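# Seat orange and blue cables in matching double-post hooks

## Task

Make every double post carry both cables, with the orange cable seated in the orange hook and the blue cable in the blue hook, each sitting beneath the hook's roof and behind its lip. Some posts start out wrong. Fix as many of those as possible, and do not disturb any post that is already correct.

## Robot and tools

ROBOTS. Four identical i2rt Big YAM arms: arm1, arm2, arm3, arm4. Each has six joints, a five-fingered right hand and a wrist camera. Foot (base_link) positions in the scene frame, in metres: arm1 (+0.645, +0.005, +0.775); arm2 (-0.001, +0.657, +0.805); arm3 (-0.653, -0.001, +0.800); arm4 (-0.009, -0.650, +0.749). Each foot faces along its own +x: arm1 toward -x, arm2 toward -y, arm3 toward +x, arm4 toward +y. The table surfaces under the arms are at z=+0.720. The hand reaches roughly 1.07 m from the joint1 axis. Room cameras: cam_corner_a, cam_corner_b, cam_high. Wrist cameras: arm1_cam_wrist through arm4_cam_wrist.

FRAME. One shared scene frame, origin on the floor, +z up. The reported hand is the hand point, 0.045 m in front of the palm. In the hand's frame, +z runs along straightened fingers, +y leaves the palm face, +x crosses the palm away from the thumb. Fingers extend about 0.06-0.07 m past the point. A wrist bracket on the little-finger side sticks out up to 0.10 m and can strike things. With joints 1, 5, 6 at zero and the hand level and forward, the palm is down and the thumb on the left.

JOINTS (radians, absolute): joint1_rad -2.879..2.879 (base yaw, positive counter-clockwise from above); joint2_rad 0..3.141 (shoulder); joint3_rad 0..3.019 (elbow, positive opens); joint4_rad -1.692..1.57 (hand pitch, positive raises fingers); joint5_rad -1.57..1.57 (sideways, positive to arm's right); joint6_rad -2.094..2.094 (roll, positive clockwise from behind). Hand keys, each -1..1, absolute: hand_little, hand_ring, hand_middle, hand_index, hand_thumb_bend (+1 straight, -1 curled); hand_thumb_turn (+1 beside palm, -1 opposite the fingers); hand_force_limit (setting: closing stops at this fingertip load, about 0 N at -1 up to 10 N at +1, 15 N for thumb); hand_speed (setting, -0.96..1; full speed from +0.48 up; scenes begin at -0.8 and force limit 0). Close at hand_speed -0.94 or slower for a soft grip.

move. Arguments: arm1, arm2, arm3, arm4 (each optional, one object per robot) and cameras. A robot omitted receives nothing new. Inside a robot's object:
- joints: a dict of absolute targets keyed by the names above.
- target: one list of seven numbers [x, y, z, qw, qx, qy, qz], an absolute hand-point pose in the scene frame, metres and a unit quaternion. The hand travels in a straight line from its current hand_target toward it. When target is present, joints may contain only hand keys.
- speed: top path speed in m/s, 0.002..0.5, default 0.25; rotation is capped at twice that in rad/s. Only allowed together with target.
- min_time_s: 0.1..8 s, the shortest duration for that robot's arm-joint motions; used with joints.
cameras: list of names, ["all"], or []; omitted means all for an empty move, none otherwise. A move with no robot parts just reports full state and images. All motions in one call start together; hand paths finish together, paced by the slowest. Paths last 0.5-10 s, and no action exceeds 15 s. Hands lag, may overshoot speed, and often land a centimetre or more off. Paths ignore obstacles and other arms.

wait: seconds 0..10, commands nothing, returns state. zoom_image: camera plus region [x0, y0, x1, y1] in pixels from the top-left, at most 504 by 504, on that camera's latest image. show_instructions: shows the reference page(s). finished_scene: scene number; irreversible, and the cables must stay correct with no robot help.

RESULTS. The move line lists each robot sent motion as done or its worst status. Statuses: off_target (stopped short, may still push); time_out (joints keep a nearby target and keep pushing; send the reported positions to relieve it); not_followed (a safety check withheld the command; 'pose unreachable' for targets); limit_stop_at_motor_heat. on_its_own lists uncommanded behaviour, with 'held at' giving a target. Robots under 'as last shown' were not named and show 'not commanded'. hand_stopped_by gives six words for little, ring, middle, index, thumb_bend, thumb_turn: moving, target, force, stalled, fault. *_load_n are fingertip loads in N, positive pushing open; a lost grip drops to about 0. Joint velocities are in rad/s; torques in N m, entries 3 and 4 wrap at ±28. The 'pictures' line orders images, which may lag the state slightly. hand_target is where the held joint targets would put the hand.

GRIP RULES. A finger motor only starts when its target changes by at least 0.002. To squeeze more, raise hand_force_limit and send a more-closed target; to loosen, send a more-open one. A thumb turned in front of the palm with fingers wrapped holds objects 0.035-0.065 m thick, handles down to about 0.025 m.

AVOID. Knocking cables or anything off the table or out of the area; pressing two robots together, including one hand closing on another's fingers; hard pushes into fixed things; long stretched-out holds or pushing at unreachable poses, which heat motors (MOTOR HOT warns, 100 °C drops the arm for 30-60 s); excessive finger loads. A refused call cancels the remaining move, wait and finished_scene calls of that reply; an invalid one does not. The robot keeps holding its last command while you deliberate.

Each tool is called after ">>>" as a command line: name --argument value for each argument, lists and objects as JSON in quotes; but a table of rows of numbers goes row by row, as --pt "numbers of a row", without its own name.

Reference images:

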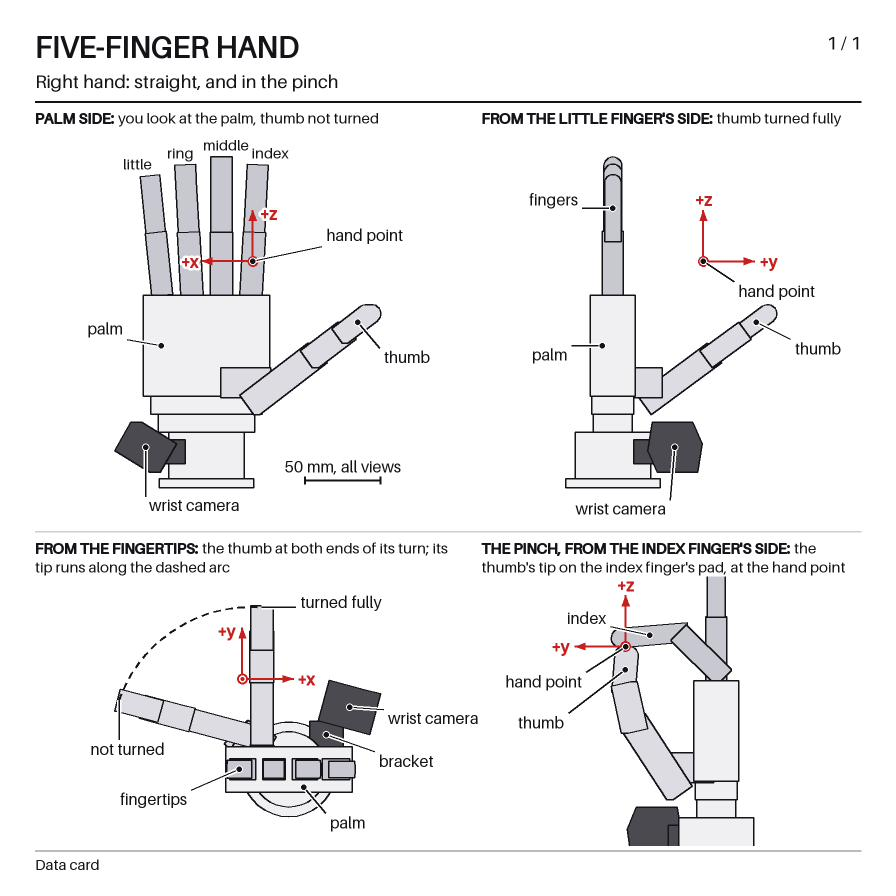

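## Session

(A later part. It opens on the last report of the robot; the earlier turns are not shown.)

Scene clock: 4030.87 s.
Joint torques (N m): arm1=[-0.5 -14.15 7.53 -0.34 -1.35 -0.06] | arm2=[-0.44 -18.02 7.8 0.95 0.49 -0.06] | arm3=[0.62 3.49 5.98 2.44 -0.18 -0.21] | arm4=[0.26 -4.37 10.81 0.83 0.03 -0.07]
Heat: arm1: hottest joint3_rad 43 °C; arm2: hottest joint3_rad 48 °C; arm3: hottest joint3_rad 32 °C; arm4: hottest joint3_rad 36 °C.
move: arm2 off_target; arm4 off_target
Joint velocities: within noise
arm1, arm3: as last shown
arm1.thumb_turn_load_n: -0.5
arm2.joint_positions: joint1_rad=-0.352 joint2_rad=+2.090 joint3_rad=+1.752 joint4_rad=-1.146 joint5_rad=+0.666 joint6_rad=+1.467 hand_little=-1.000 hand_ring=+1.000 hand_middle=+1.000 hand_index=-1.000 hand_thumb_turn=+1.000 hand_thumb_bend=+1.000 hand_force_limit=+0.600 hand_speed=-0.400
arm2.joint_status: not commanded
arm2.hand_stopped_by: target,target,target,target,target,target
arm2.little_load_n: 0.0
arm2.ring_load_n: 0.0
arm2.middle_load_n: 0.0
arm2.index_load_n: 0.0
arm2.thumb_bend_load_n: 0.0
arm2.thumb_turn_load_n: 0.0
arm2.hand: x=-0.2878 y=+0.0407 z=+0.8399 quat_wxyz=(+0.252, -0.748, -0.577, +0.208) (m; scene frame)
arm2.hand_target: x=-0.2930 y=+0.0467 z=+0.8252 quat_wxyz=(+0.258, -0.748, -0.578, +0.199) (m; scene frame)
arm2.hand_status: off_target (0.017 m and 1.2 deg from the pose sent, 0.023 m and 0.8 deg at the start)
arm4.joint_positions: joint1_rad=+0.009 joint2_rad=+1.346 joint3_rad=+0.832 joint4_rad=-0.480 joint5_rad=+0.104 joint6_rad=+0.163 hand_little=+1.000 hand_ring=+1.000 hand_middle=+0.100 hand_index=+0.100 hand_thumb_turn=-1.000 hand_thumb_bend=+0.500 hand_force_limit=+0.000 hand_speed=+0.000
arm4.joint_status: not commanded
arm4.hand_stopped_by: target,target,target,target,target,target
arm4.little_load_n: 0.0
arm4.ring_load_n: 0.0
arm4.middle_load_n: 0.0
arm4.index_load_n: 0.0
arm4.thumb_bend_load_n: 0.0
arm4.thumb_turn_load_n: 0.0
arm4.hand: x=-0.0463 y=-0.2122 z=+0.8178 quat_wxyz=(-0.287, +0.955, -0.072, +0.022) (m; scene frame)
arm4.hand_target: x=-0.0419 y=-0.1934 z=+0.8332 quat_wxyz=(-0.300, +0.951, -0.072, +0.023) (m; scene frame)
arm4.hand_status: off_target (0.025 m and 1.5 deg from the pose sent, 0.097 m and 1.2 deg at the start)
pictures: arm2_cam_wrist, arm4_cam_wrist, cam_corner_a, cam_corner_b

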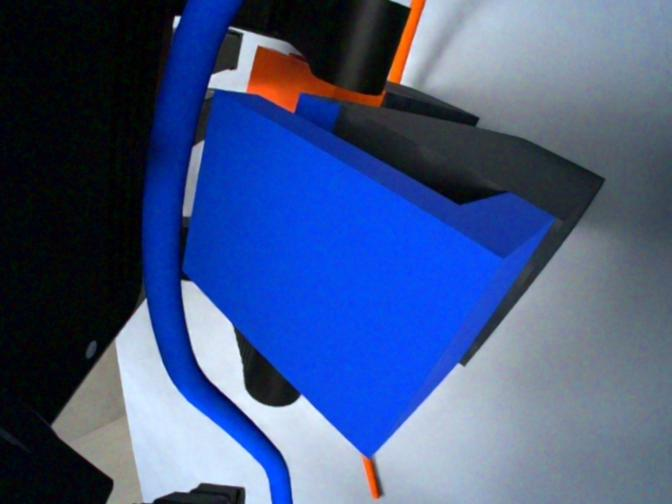

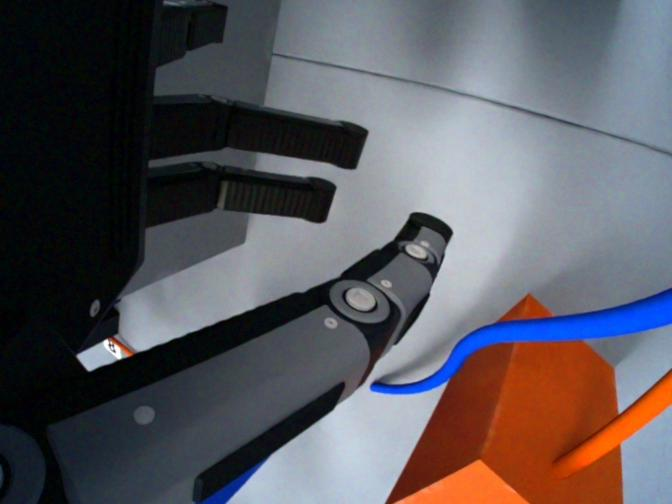

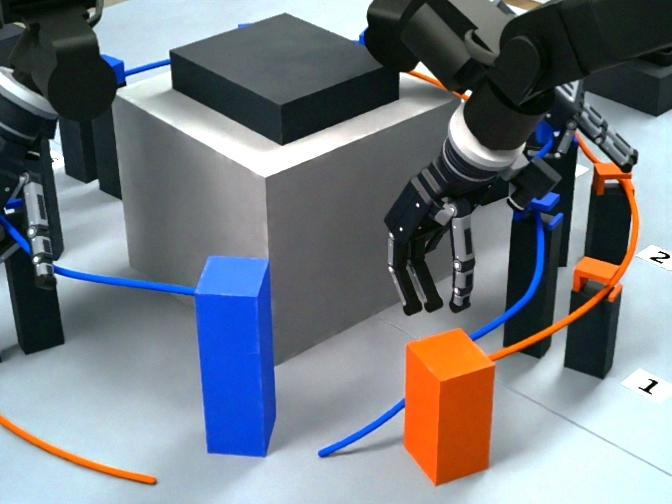

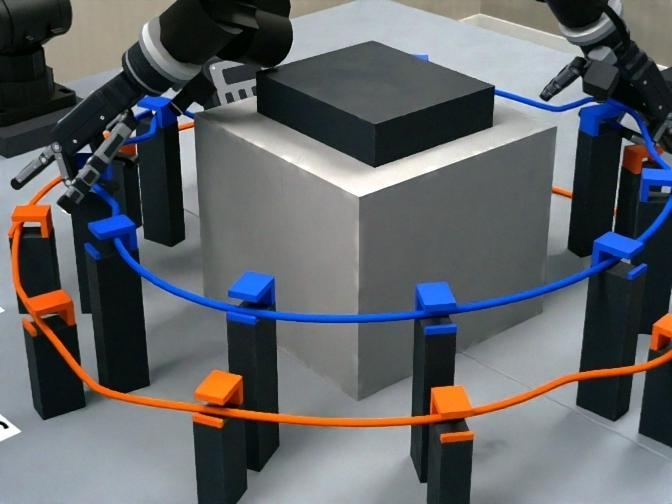

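>>> zoom_image --camera "cam_corner_b" --region '[130, 0, 330, 130]'

>>> zoom_image --camera "cam_corner_a" --region '[330, 0, 530, 160]'

Scaled by 2.520.

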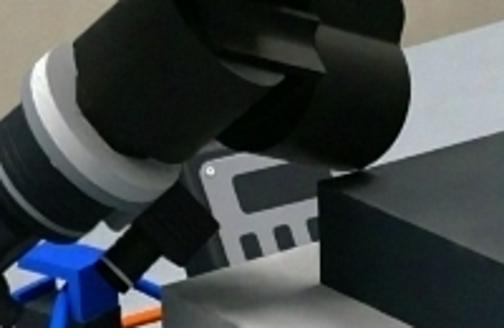

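Scaled by 2.520.

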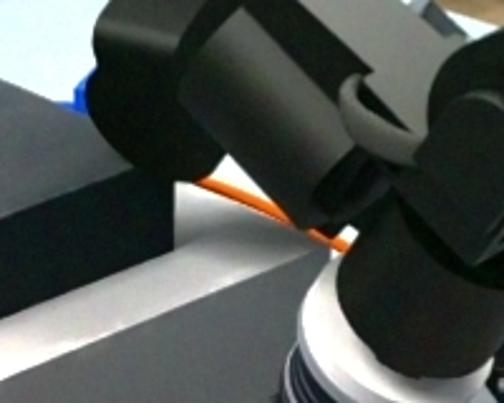

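>>> move --arm2 '{"target": [-0.2830, 0.0440, 0.815, -0.2576, 0.7481, 0.5782, -0.1991], "speed": 0.06}' --arm4 '{"target": [-0.054, -0.186, 0.826, 0.2488, -0.9285, 0.2662, -0.0713], "speed": 0.2, "joints": {"hand_little": 0.1, "hand_ring": 0.1, "hand_thumb_bend": 0.2}}' --cameras '["cam_corner_a", "cam_corner_b", "arm4_cam_wrist", "arm2_cam_wrist"]'

>>> zoom_image --camera "cam_corner_b" --region '[542, 80, 672, 210]'

>>> zoom_image --camera "cam_corner_a" --region '[340, 180, 560, 400]'

Scene clock: 4260.10 s.
Joint torques (N m): arm1=[-0.44 -14.1 7.51 -0.31 -1.35 -0.07] | arm2=[0.32 -18.32 7.75 0.88 0.54 0.07] | arm3=[0.09 3.43 6.04 2.62 -0.18 -0.25] | arm4=[2.08 -4.89 10.8 0.53 0.3 0.17]
Heat: arm1: hottest joint3_rad 43 °C; arm2: hottest joint3_rad 44 °C; arm3: hottest joint3_rad 32 °C; arm4: hottest joint3_rad 42 °C.
move: arm2 off_target; arm4 off_target
Joint velocities: within noise
arm1, arm3: as last shown
arm1.thumb_turn_load_n: 0.0
arm2.joint_positions: joint1_rad=-0.352 joint2_rad=+2.100 joint3_rad=+1.741 joint4_rad=-1.138 joint5_rad=+0.666 joint6_rad=+1.473 hand_little=-1.000 hand_ring=+1.000 hand_middle=+1.000 hand_index=-1.000 hand_thumb_turn=+1.000 hand_thumb_bend=+1.000 hand_force_limit=+0.600 hand_speed=-0.400
arm2.joint_status: not commanded
arm2.hand_stopped_by: target,target,target,target,target,target
arm2.little_load_n: 0.0
arm2.ring_load_n: 0.0
arm2.middle_load_n: 0.0
arm2.index_load_n: 0.0
arm2.thumb_bend_load_n: 0.0
arm2.thumb_turn_load_n: 0.0
arm2.hand: x=-0.2870 y=+0.0432 z=+0.8299 quat_wxyz=(+0.254, -0.749, -0.577, +0.204) (m; scene frame)
arm2.hand_target: x=-0.2829 y=+0.0442 z=+0.8153 quat_wxyz=(+0.258, -0.748, -0.578, +0.199) (m; scene frame)
arm2.hand_status: off_target (0.015 m and 0.7 deg from the pose sent, 0.026 m and 1.2 deg at the start)
arm3.thumb_bend_load_n: -0.5
arm4.joint_positions: joint1_rad=+0.061 joint2_rad=+1.419 joint3_rad=+0.919 joint4_rad=-0.668 joint5_rad=+0.308 joint6_rad=+0.582 hand_little=+0.100 hand_ring=+0.100 hand_middle=+0.100 hand_index=+0.100 hand_thumb_turn=-1.000 hand_thumb_bend=+0.200 hand_force_limit=+0.000 hand_speed=+0.000
arm4.joint_status: all done
arm4.hand_stopped_by: target,target,target,target,target,target
arm4.little_load_n: 0.0
arm4.ring_load_n: 0.5
arm4.middle_load_n: 0.0
arm4.index_load_n: 0.0
arm4.thumb_bend_load_n: 0.0
arm4.thumb_turn_load_n: 0.0
arm4.hand: x=-0.0470 y=-0.2071 z=+0.8118 quat_wxyz=(-0.236, +0.932, -0.264, +0.078) (m; scene frame)
arm4.hand_target: x=-0.0540 y=-0.1871 z=+0.8263 quat_wxyz=(-0.249, +0.929, -0.266, +0.071) (m; scene frame)
arm4.hand_status: off_target (0.026 m and 1.8 deg from the pose sent, 0.029 m and 23.6 deg at the start)
pictures: arm2_cam_wrist, arm4_cam_wrist, cam_corner_a, cam_corner_b

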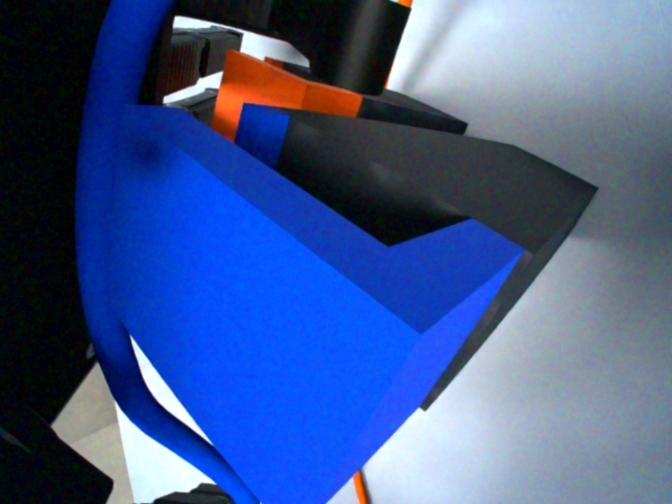

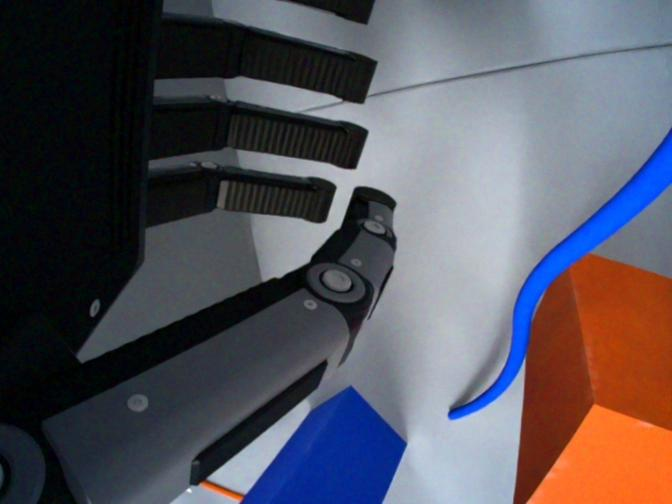

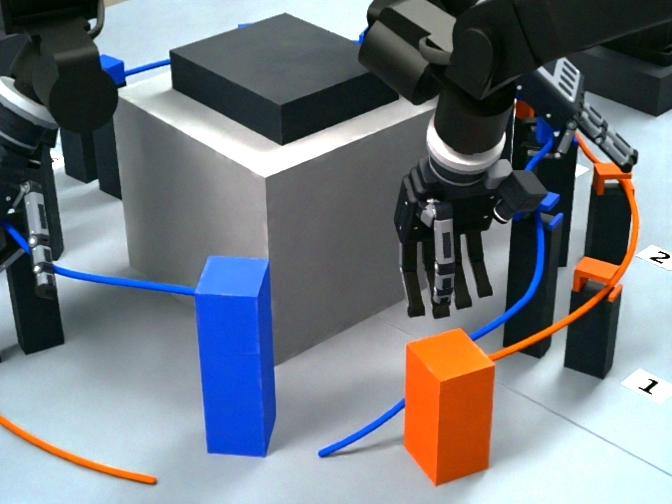

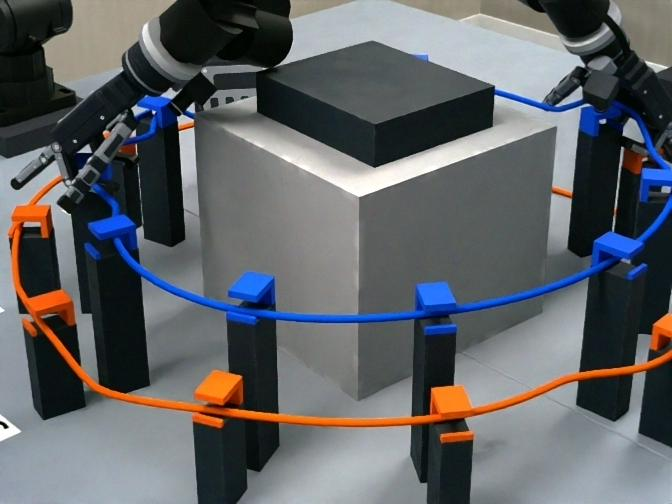

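Scaled by 3.877.

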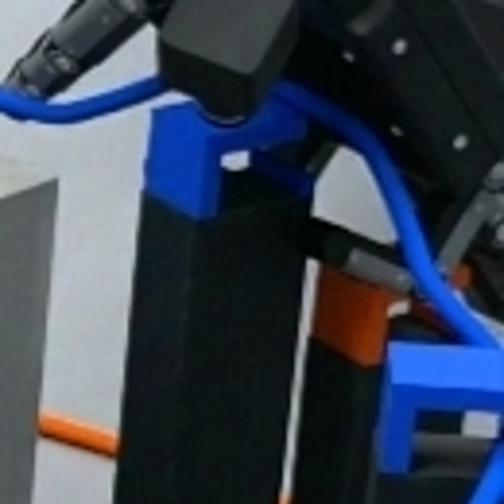

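Scaled by 2.291.

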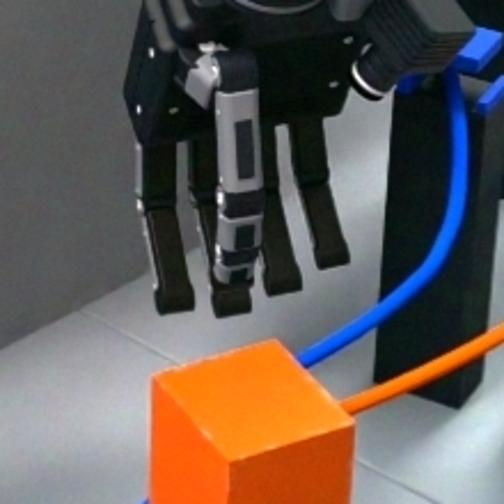

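>>> move --arm2 '{"target": [-0.2820, 0.0290, 0.880, -0.2576, 0.7481, 0.5782, -0.1991], "speed": 0.06, "joints": {"hand_little": -0.58, "hand_index": -0.58}}' --arm4 '{"target": [-0.0495, -0.2390, 0.795, 0.2488, -0.9285, 0.2662, -0.0713], "speed": 0.1, "joints": {"hand_thumb_bend": 0.05}}' --cameras '["cam_corner_a", "cam_corner_b", "arm4_cam_wrist", "arm2_cam_wrist"]'

>>> zoom_image --camera "cam_corner_b" --region '[542, 80, 672, 210]'

>>> zoom_image --camera "cam_corner_a" --region '[340, 180, 560, 400]'

Scene clock: 4334.90 s.
Joint torques (N m): arm1=[-0.38 -14.1 7.53 -0.35 -1.34 -0.06] | arm2=[0.79 -20.13 13.67 -0.12 0.52 0.06] | arm3=[0.5 3.55 6.05 2.63 -0.14 -0.23] | arm4=[1.85 -6.53 6.78 1.58 0.3 0.17]
Heat: arm1: hottest joint3_rad 43 °C; arm2: hottest joint3_rad 43 °C; arm3: hottest joint3_rad 32 °C; arm4: hottest joint3_rad 45 °C.
move: arm2 off_target; arm4 off_target
Joint velocities: within noise
arm1, arm3: as last shown
arm2.joint_positions: joint1_rad=-0.347 joint2_rad=+2.100 joint3_rad=+1.814 joint4_rad=-1.291 joint5_rad=+0.666 joint6_rad=+1.485 hand_little=-0.580 hand_ring=+1.000 hand_middle=+1.000 hand_index=-0.580 hand_thumb_turn=+1.000 hand_thumb_bend=+1.000 hand_force_limit=+0.600 hand_speed=-0.400
arm2.joint_status: all done
arm2.hand_stopped_by: target,target,target,target,target,target
arm2.little_load_n: 0.0
arm2.ring_load_n: 0.0
arm2.middle_load_n: 0.0
arm2.index_load_n: 0.0
arm2.thumb_bend_load_n: 0.0
arm2.thumb_turn_load_n: 0.0
arm2.hand: x=-0.2807 y=+0.0527 z=+0.8540 quat_wxyz=(+0.273, -0.744, -0.585, +0.175) (m; scene frame)
arm2.hand_target: x=-0.2812 y=+0.0305 z=+0.8806 quat_wxyz=(+0.257, -0.748, -0.578, +0.199) (m; scene frame)
arm2.hand_status: off_target (0.035 m and 3.4 deg from the pose sent, 0.052 m and 0.7 deg at the start)
arm3.index_load_n: -0.5
arm3.thumb_bend_load_n: 0.0
arm4.joint_positions: joint1_rad=+0.067 joint2_rad=+1.371 joint3_rad=+0.786 joint4_rad=-0.603 joint5_rad=+0.309 joint6_rad=+0.586 hand_little=+0.100 hand_ring=+0.100 hand_middle=+0.100 hand_index=+0.100 hand_thumb_turn=-1.000 hand_thumb_bend=+0.050 hand_force_limit=+0.000 hand_speed=+0.000
arm4.joint_status: all done
arm4.hand_stopped_by: target,target,target,target,target,target
arm4.little_load_n: 0.0
arm4.ring_load_n: 0.0
arm4.middle_load_n: 0.0
arm4.index_load_n: 0.0
arm4.thumb_bend_load_n: 0.0
arm4.thumb_turn_load_n: 0.0
arm4.hand: x=-0.0455 y=-0.2474 z=+0.7826 quat_wxyz=(-0.227, +0.935, -0.262, +0.080) (m; scene frame)
arm4.hand_target: x=-0.0495 y=-0.2391 z=+0.7952 quat_wxyz=(-0.249, +0.929, -0.266, +0.071) (m; scene frame)
arm4.hand_status: off_target (0.015 m and 2.8 deg from the pose sent, 0.036 m and 1.8 deg at the start)
pictures: arm2_cam_wrist, arm4_cam_wrist, cam_corner_a, cam_corner_b

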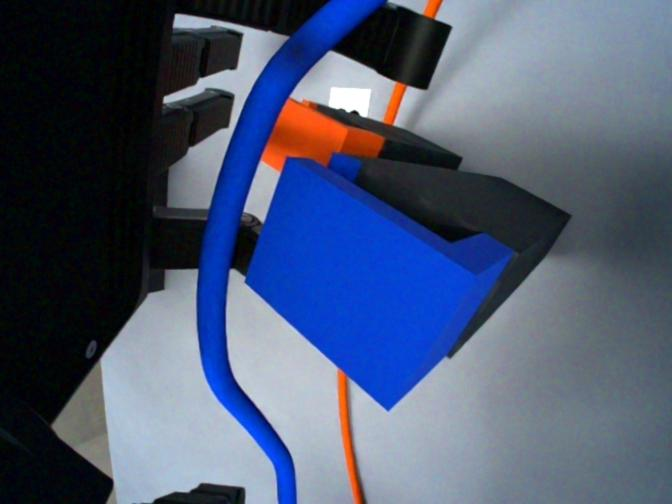

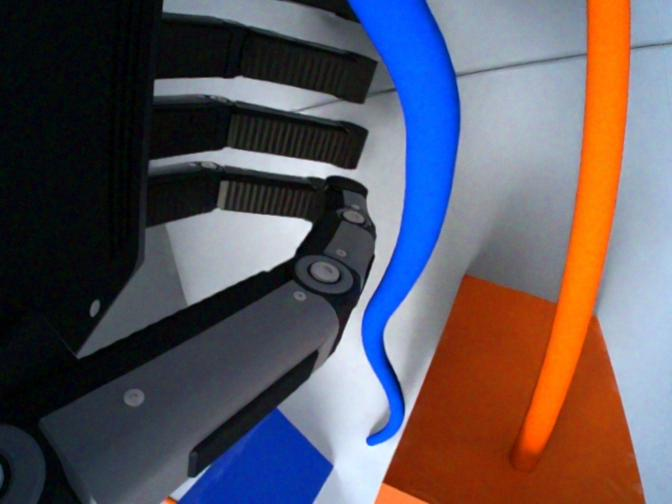

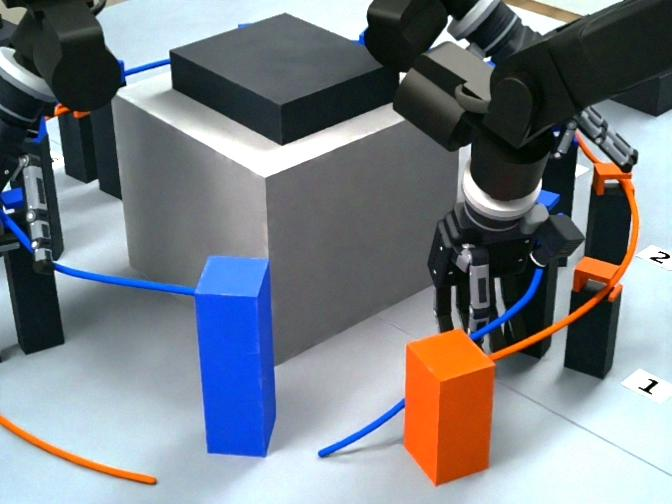

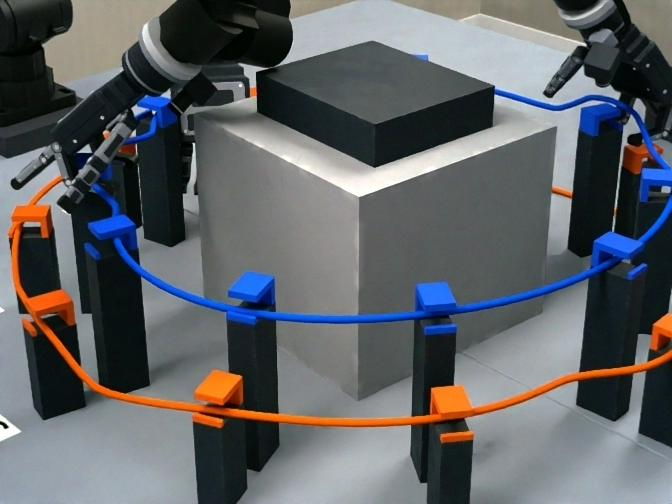

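Scaled by 3.877.

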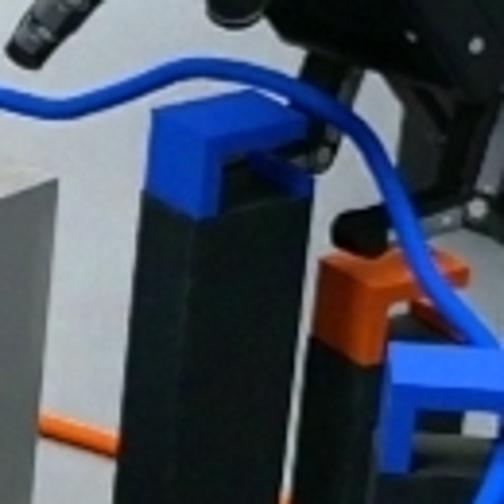

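Scaled by 2.291.

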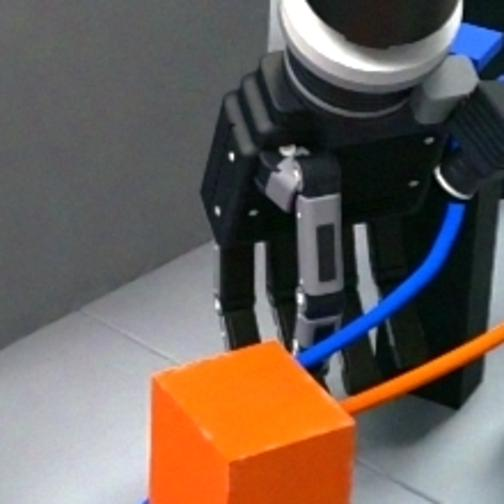

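>>> zoom_image --camera "arm4_cam_wrist" --region '[250, 0, 600, 460]'

Scaled by 1.096 from the camera's 672x504 image, which has a finer 960x720 frame.

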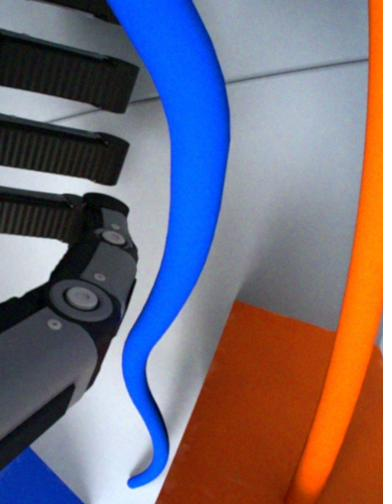

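>>> move --arm1 '{"target": [0.1815, -0.1265, 0.8460, -0.1087, 0.2624, -0.8858, 0.3669], "speed": 0.06, "joints": {"hand_little": -0.6, "hand_index": -0.6}}' --arm2 '{"target": [-0.2820, 0.0400, 0.867, -0.3344, 0.7171, 0.5542, -0.2584], "speed": 0.08, "joints": {"hand_little": -0.8, "hand_index": -0.8}}' --arm4 '{"target": [-0.0300, -0.1900, 0.860, 0.2488, -0.9285, 0.2662, -0.0713], "speed": 0.1}' --cameras '["cam_corner_a", "cam_corner_b", "arm1_cam_wrist", "arm4_cam_wrist", "arm2_cam_wrist"]'

>>> zoom_image --camera "cam_corner_b" --region '[542, 80, 672, 210]'

>>> zoom_image --camera "cam_corner_a" --region '[340, 60, 672, 400]'

>>> zoom_image --camera "cam_corner_b" --region '[0, 80, 200, 250]'

Scene clock: 4482.43 s.
Joint torques (N m): arm1=[-0.56 -17.73 7.73 0.75 0.53 -0.05] | arm2=[0.91 -19.6 7.87 0.72 0.72 0.07] | arm3=[0.56 3.37 6.08 2.45 -0.19 -0.21] | arm4=[0.26 -5.19 11.14 0.51 0.13 -0.09]
Heat: arm1: hottest joint3_rad 43 °C; arm2: hottest joint3_rad 52 °C; arm3: hottest joint3_rad 32 °C; arm4: hottest joint3_rad 38 °C.
move: arm1 off_target; arm2 done; arm4 off_target
Joint velocities: within noise
arm1.joint_positions: joint1_rad=+0.198 joint2_rad=+1.899 joint3_rad=+1.514 joint4_rad=-1.571 joint5_rad=-0.702 joint6_rad=-2.092 hand_little=-0.600 hand_ring=+1.000 hand_middle=+1.000 hand_index=-0.600 hand_thumb_turn=+1.000 hand_thumb_bend=+1.000 hand_force_limit=+0.000 hand_speed=-0.500
arm1.joint_status: all done
arm1.hand_stopped_by: target,target,target,target,target,target
arm1.little_load_n: 0.0
arm1.ring_load_n: 0.0
arm1.middle_load_n: 0.0
arm1.index_load_n: 0.0
arm1.thumb_bend_load_n: 0.0
arm1.thumb_turn_load_n: -0.5
arm1.hand: x=+0.1974 y=-0.1422 z=+0.8479 quat_wxyz=(+0.120, -0.245, +0.889, -0.368) (m; scene frame)
arm1.hand_target: x=+0.1820 y=-0.1269 z=+0.8464 quat_wxyz=(+0.104, -0.246, +0.896, -0.355) (m; scene frame)
arm1.hand_status: off_target (0.022 m and 2.3 deg from the pose sent, 0.031 m and 4.1 deg at the start; a joint's target at an end of its range on 60 of 61 steps)
arm2.joint_positions: joint1_rad=-0.292 joint2_rad=+2.100 joint3_rad=+1.805 joint4_rad=-1.264 joint5_rad=+0.875 joint6_rad=+1.552 hand_little=-0.800 hand_ring=+1.000 hand_middle=+1.000 hand_index=-0.800 hand_thumb_turn=+1.000 hand_thumb_bend=+1.000 hand_force_limit=+0.600 hand_speed=-0.400
arm2.joint_status: all done
arm2.hand_stopped_by: target,target,target,target,target,target
arm2.little_load_n: 0.5
arm2.ring_load_n: 0.5
arm2.middle_load_n: 0.0
arm2.index_load_n: 0.0
arm2.thumb_bend_load_n: -0.5
arm2.thumb_turn_load_n: 0.0
arm2.hand: x=-0.2870 y=+0.0418 z=+0.8710 quat_wxyz=(+0.335, -0.718, -0.554, +0.255) (m; scene frame)
arm2.hand_target: x=-0.2820 y=+0.0400 z=+0.8671 quat_wxyz=(+0.334, -0.717, -0.554, +0.258) (m; scene frame)
arm2.hand_status: done (0.007 m and 0.4 deg from the pose sent, 0.018 m and 12.8 deg at the start)
arm3: as last shown
arm3.index_load_n: 0.0
arm4.joint_positions: joint1_rad=+0.024 joint2_rad=+1.371 joint3_rad=+0.957 joint4_rad=-0.747 joint5_rad=+0.289 joint6_rad=+0.553 hand_little=+0.100 hand_ring=+0.100 hand_middle=+0.100 hand_index=+0.100 hand_thumb_turn=-1.000 hand_thumb_bend=+0.050 hand_force_limit=+0.000 hand_speed=+0.000
arm4.joint_status: not commanded
arm4.hand_stopped_by: target,target,target,target,target,target
arm4.little_load_n: 0.0
arm4.ring_load_n: 0.0
arm4.middle_load_n: 0.0
arm4.index_load_n: 0.0
arm4.thumb_bend_load_n: 0.5
arm4.thumb_turn_load_n: 0.0
arm4.hand: x=-0.0337 y=-0.2096 z=+0.8414 quat_wxyz=(-0.234, +0.932, -0.266, +0.075) (m; scene frame)
arm4.hand_target: x=-0.0298 y=-0.1910 z=+0.8602 quat_wxyz=(-0.249, +0.928, -0.266, +0.071) (m; scene frame)
arm4.hand_status: off_target (0.027 m and 1.8 deg from the pose sent, 0.098 m and 2.9 deg at the start)
pictures: arm1_cam_wrist, arm2_cam_wrist, arm4_cam_wrist, cam_corner_a, cam_corner_b

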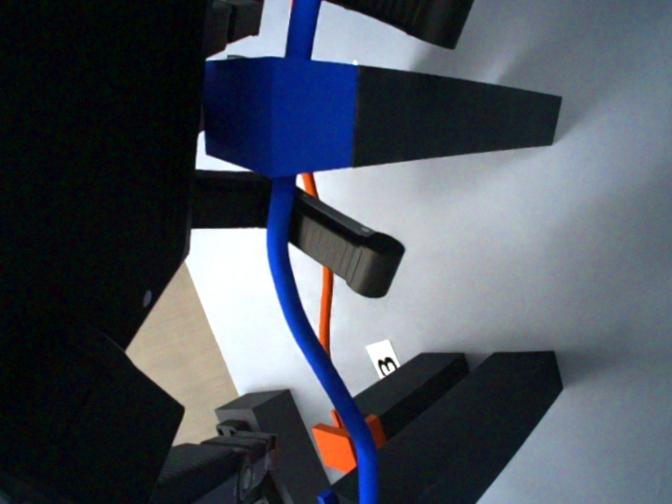

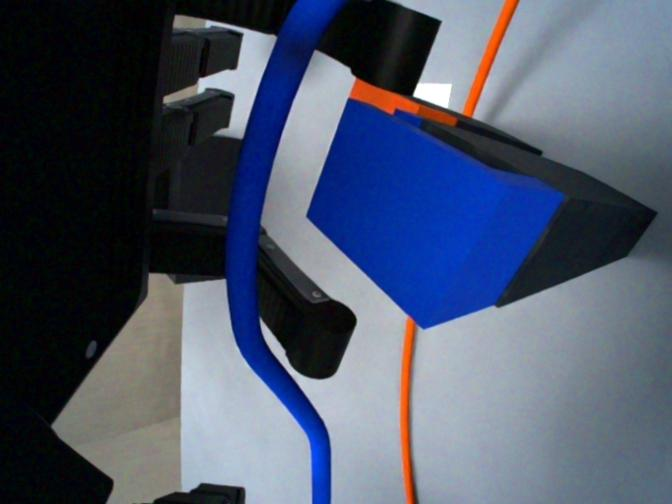

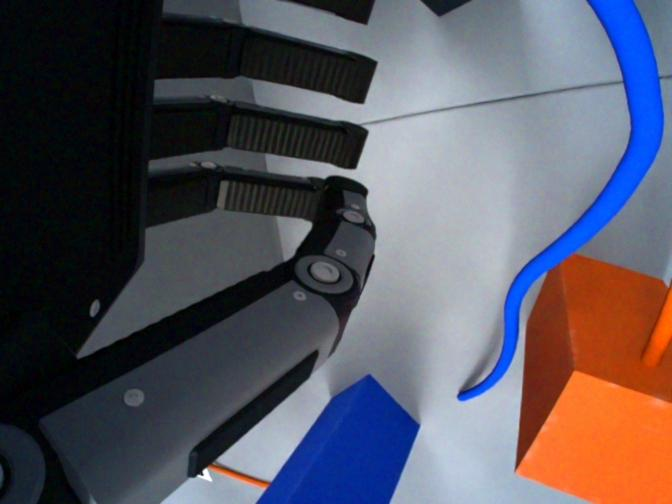

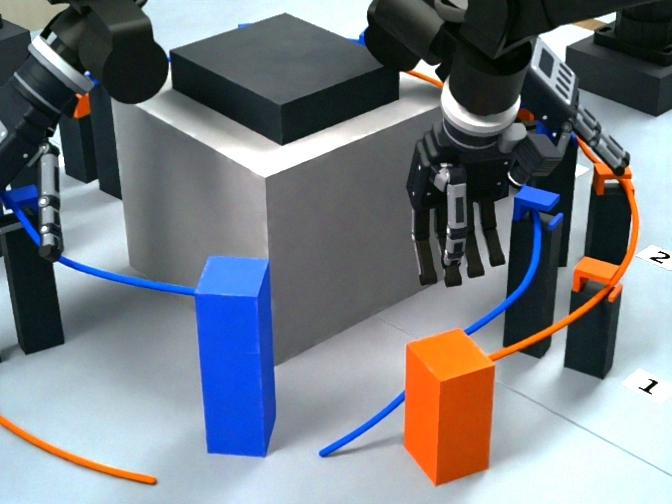

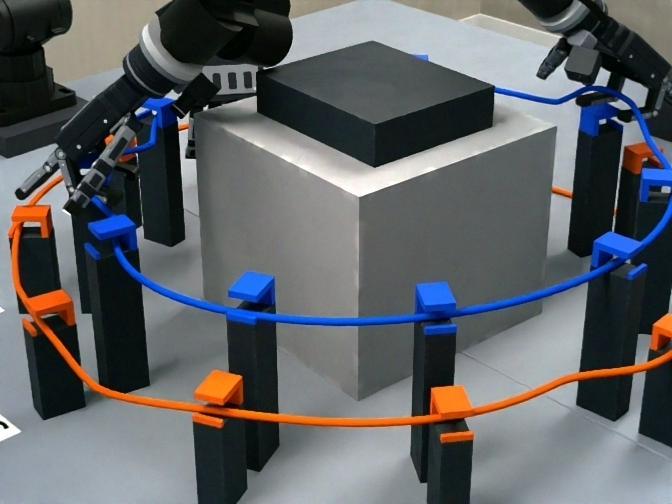

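Scaled by 3.877.

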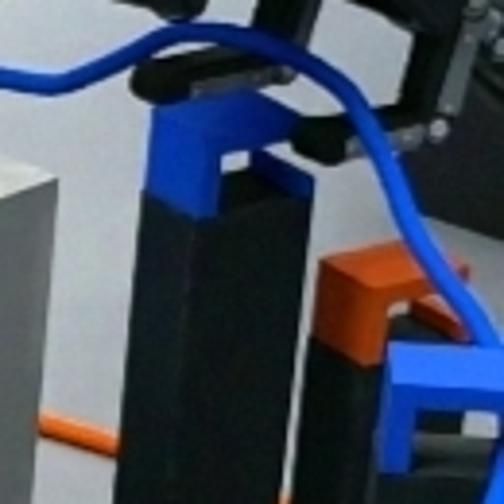

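Scaled by 1.482.

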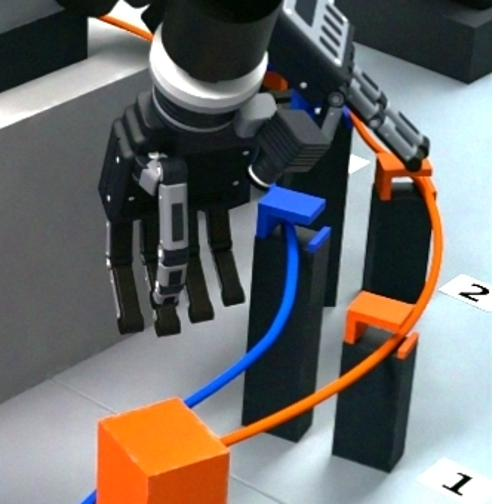

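Scaled by 2.520.

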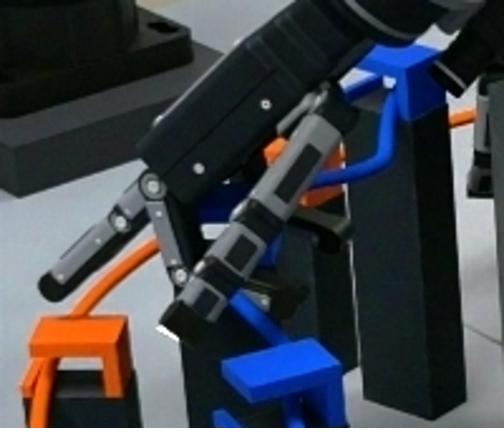

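>>> move --arm1 '{"target": [0.1710, -0.1165, 0.8470, -0.1087, 0.2624, -0.8858, 0.3669], "speed": 0.05}' --arm2 '{"target": [-0.2815, 0.0405, 0.846, -0.3344, 0.7171, 0.5542, -0.2584], "speed": 0.08}' --cameras '["cam_corner_a", "cam_corner_b", "arm1_cam_wrist", "arm2_cam_wrist"]'

>>> zoom_image --camera "cam_corner_b" --region '[542, 80, 672, 210]'

>>> zoom_image --camera "cam_corner_b" --region '[0, 0, 330, 250]'

>>> zoom_image --camera "arm1_cam_wrist" --region '[180, 0, 400, 330]'

Scene clock: 4515.13 s.
Joint torques (N m): arm1=[-1.96 -16.32 9.32 0.38 0.6 -0.04] | arm2=[0.85 -17.9 7.86 0.54 0.73 0.09] | arm3=[1.08 3.31 5.96 2.58 -0.17 -0.23] | arm4=[0.09 -5.07 11.08 0.55 0.13 -0.09]
Heat: arm1: hottest joint3_rad 44 °C; arm2: hottest joint3_rad 49 °C; arm3: hottest joint3_rad 32 °C; arm4: hottest joint3_rad 40 °C.
move: arm1 off_target; arm2 off_target
Joint velocities: within noise
arm1.joint_positions: joint1_rad=+0.198 joint2_rad=+1.899 joint3_rad=+1.522 joint4_rad=-1.575 joint5_rad=-0.692 joint6_rad=-2.093 hand_little=-0.600 hand_ring=+1.000 hand_middle=+1.000 hand_index=-0.600 hand_thumb_turn=+1.000 hand_thumb_bend=+1.000 hand_force_limit=+0.000 hand_speed=-0.500
arm1.joint_status: not commanded
arm1.hand_stopped_by: target,target,target,target,target,target
arm1.little_load_n: 1.0
arm1.ring_load_n: 0.0
arm1.middle_load_n: -0.5
arm1.index_load_n: 0.5
arm1.thumb_bend_load_n: 0.0
arm1.thumb_turn_load_n: -0.5
arm1.hand: x=+0.1953 y=-0.1404 z=+0.8495 quat_wxyz=(+0.119, -0.248, +0.890, -0.363) (m; scene frame)
arm1.hand_target: x=+0.1727 y=-0.1168 z=+0.8474 quat_wxyz=(+0.102, -0.239, +0.900, -0.351) (m; scene frame)
arm1.hand_status: off_target (0.034 m and 2.1 deg from the pose sent, 0.037 m and 2.4 deg at the start; a joint's target at an end of its range on 31 of 31 steps)
arm2.joint_positions: joint1_rad=-0.292 joint2_rad=+2.101 joint3_rad=+1.776 joint4_rad=-1.219 joint5_rad=+0.876 joint6_rad=+1.553 hand_little=-0.800 hand_ring=+1.000 hand_middle=+1.000 hand_index=-0.800 hand_thumb_turn=+1.000 hand_thumb_bend=+1.000 hand_force_limit=+0.600 hand_speed=-0.400
arm2.joint_status: not commanded
arm2.hand_stopped_by: target,target,target,target,target,target
arm2.little_load_n: 0.0
arm2.ring_load_n: 0.0
arm2.middle_load_n: 0.0
arm2.index_load_n: 0.0
arm2.thumb_bend_load_n: 0.0
arm2.thumb_turn_load_n: 0.0
arm2.hand: x=-0.2873 y=+0.0413 z=+0.8602 quat_wxyz=(+0.331, -0.720, -0.551, +0.261) (m; scene frame)
arm2.hand_target: x=-0.2815 y=+0.0409 z=+0.8461 quat_wxyz=(+0.335, -0.717, -0.554, +0.258) (m; scene frame)
arm2.hand_status: off_target (0.015 m and 0.7 deg from the pose sent, 0.026 m and 0.4 deg at the start)
arm3, arm4: as last shown
arm4.thumb_bend_load_n: 0.0
pictures: arm1_cam_wrist, arm2_cam_wrist, cam_corner_a, cam_corner_b

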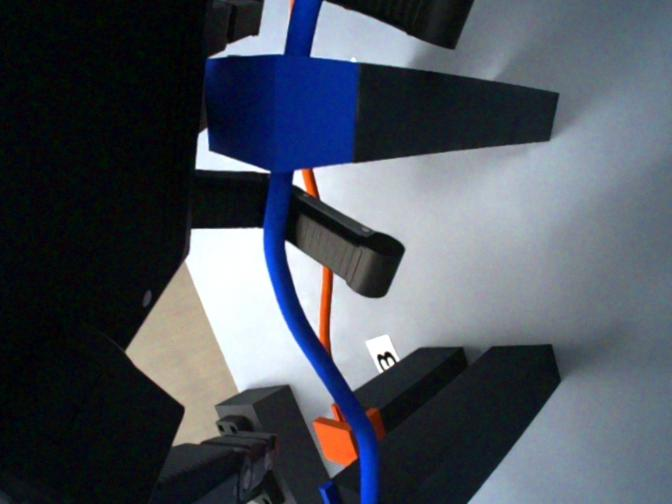

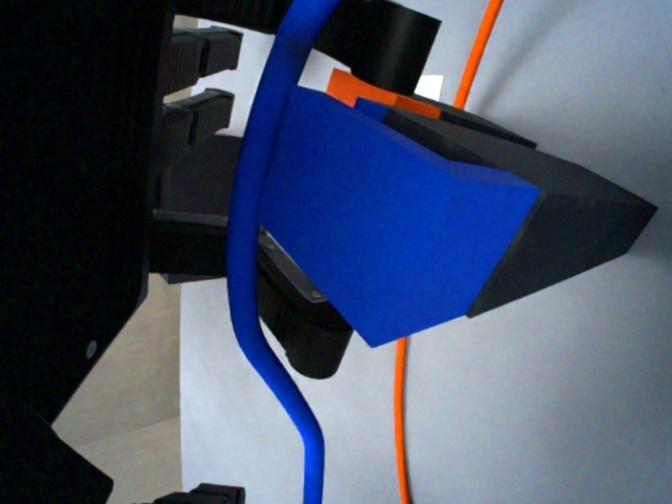

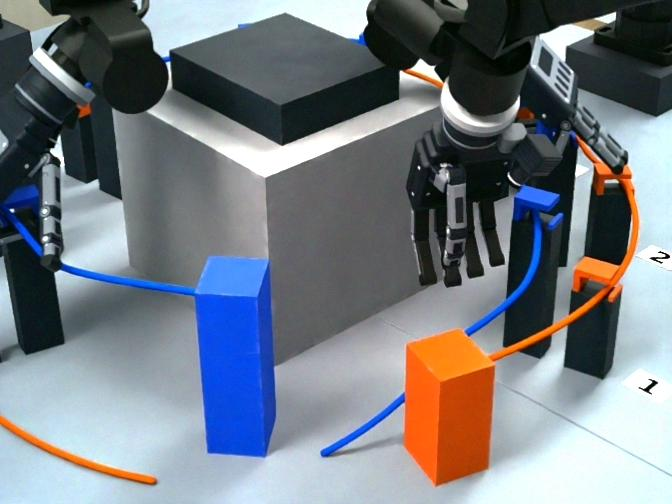

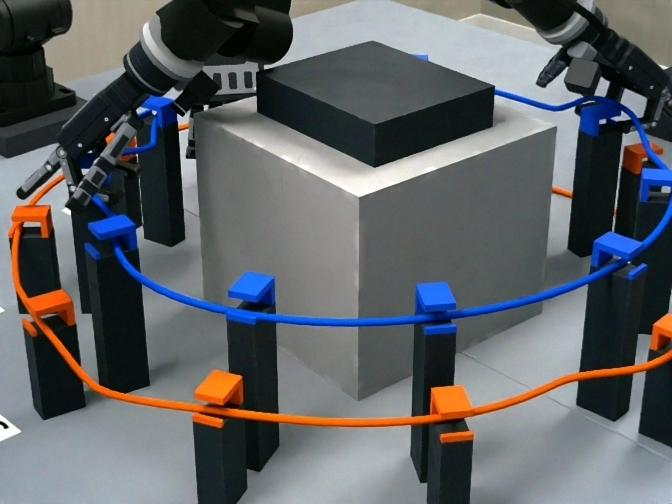

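Scaled by 3.877.

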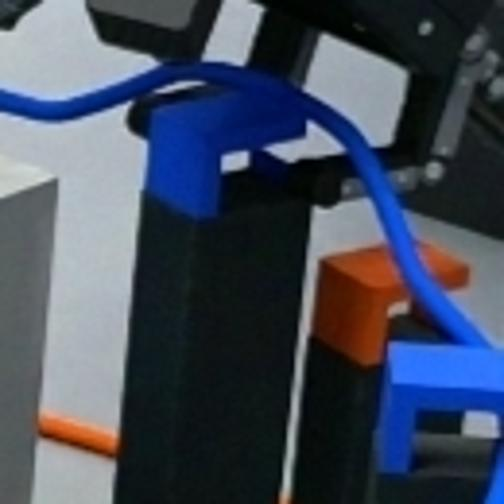

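Scaled by 1.527.

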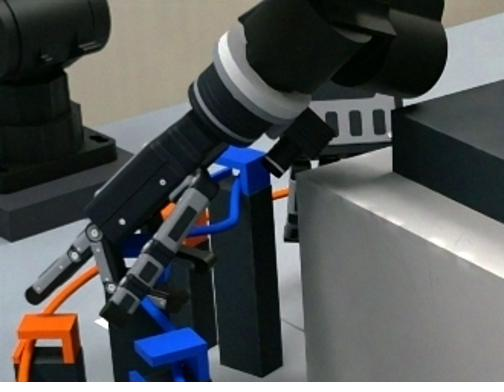

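Scaled by 1.527 from the camera's 672x504 image, which has a finer 960x720 frame.

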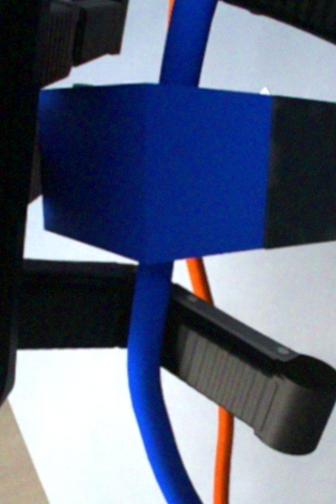

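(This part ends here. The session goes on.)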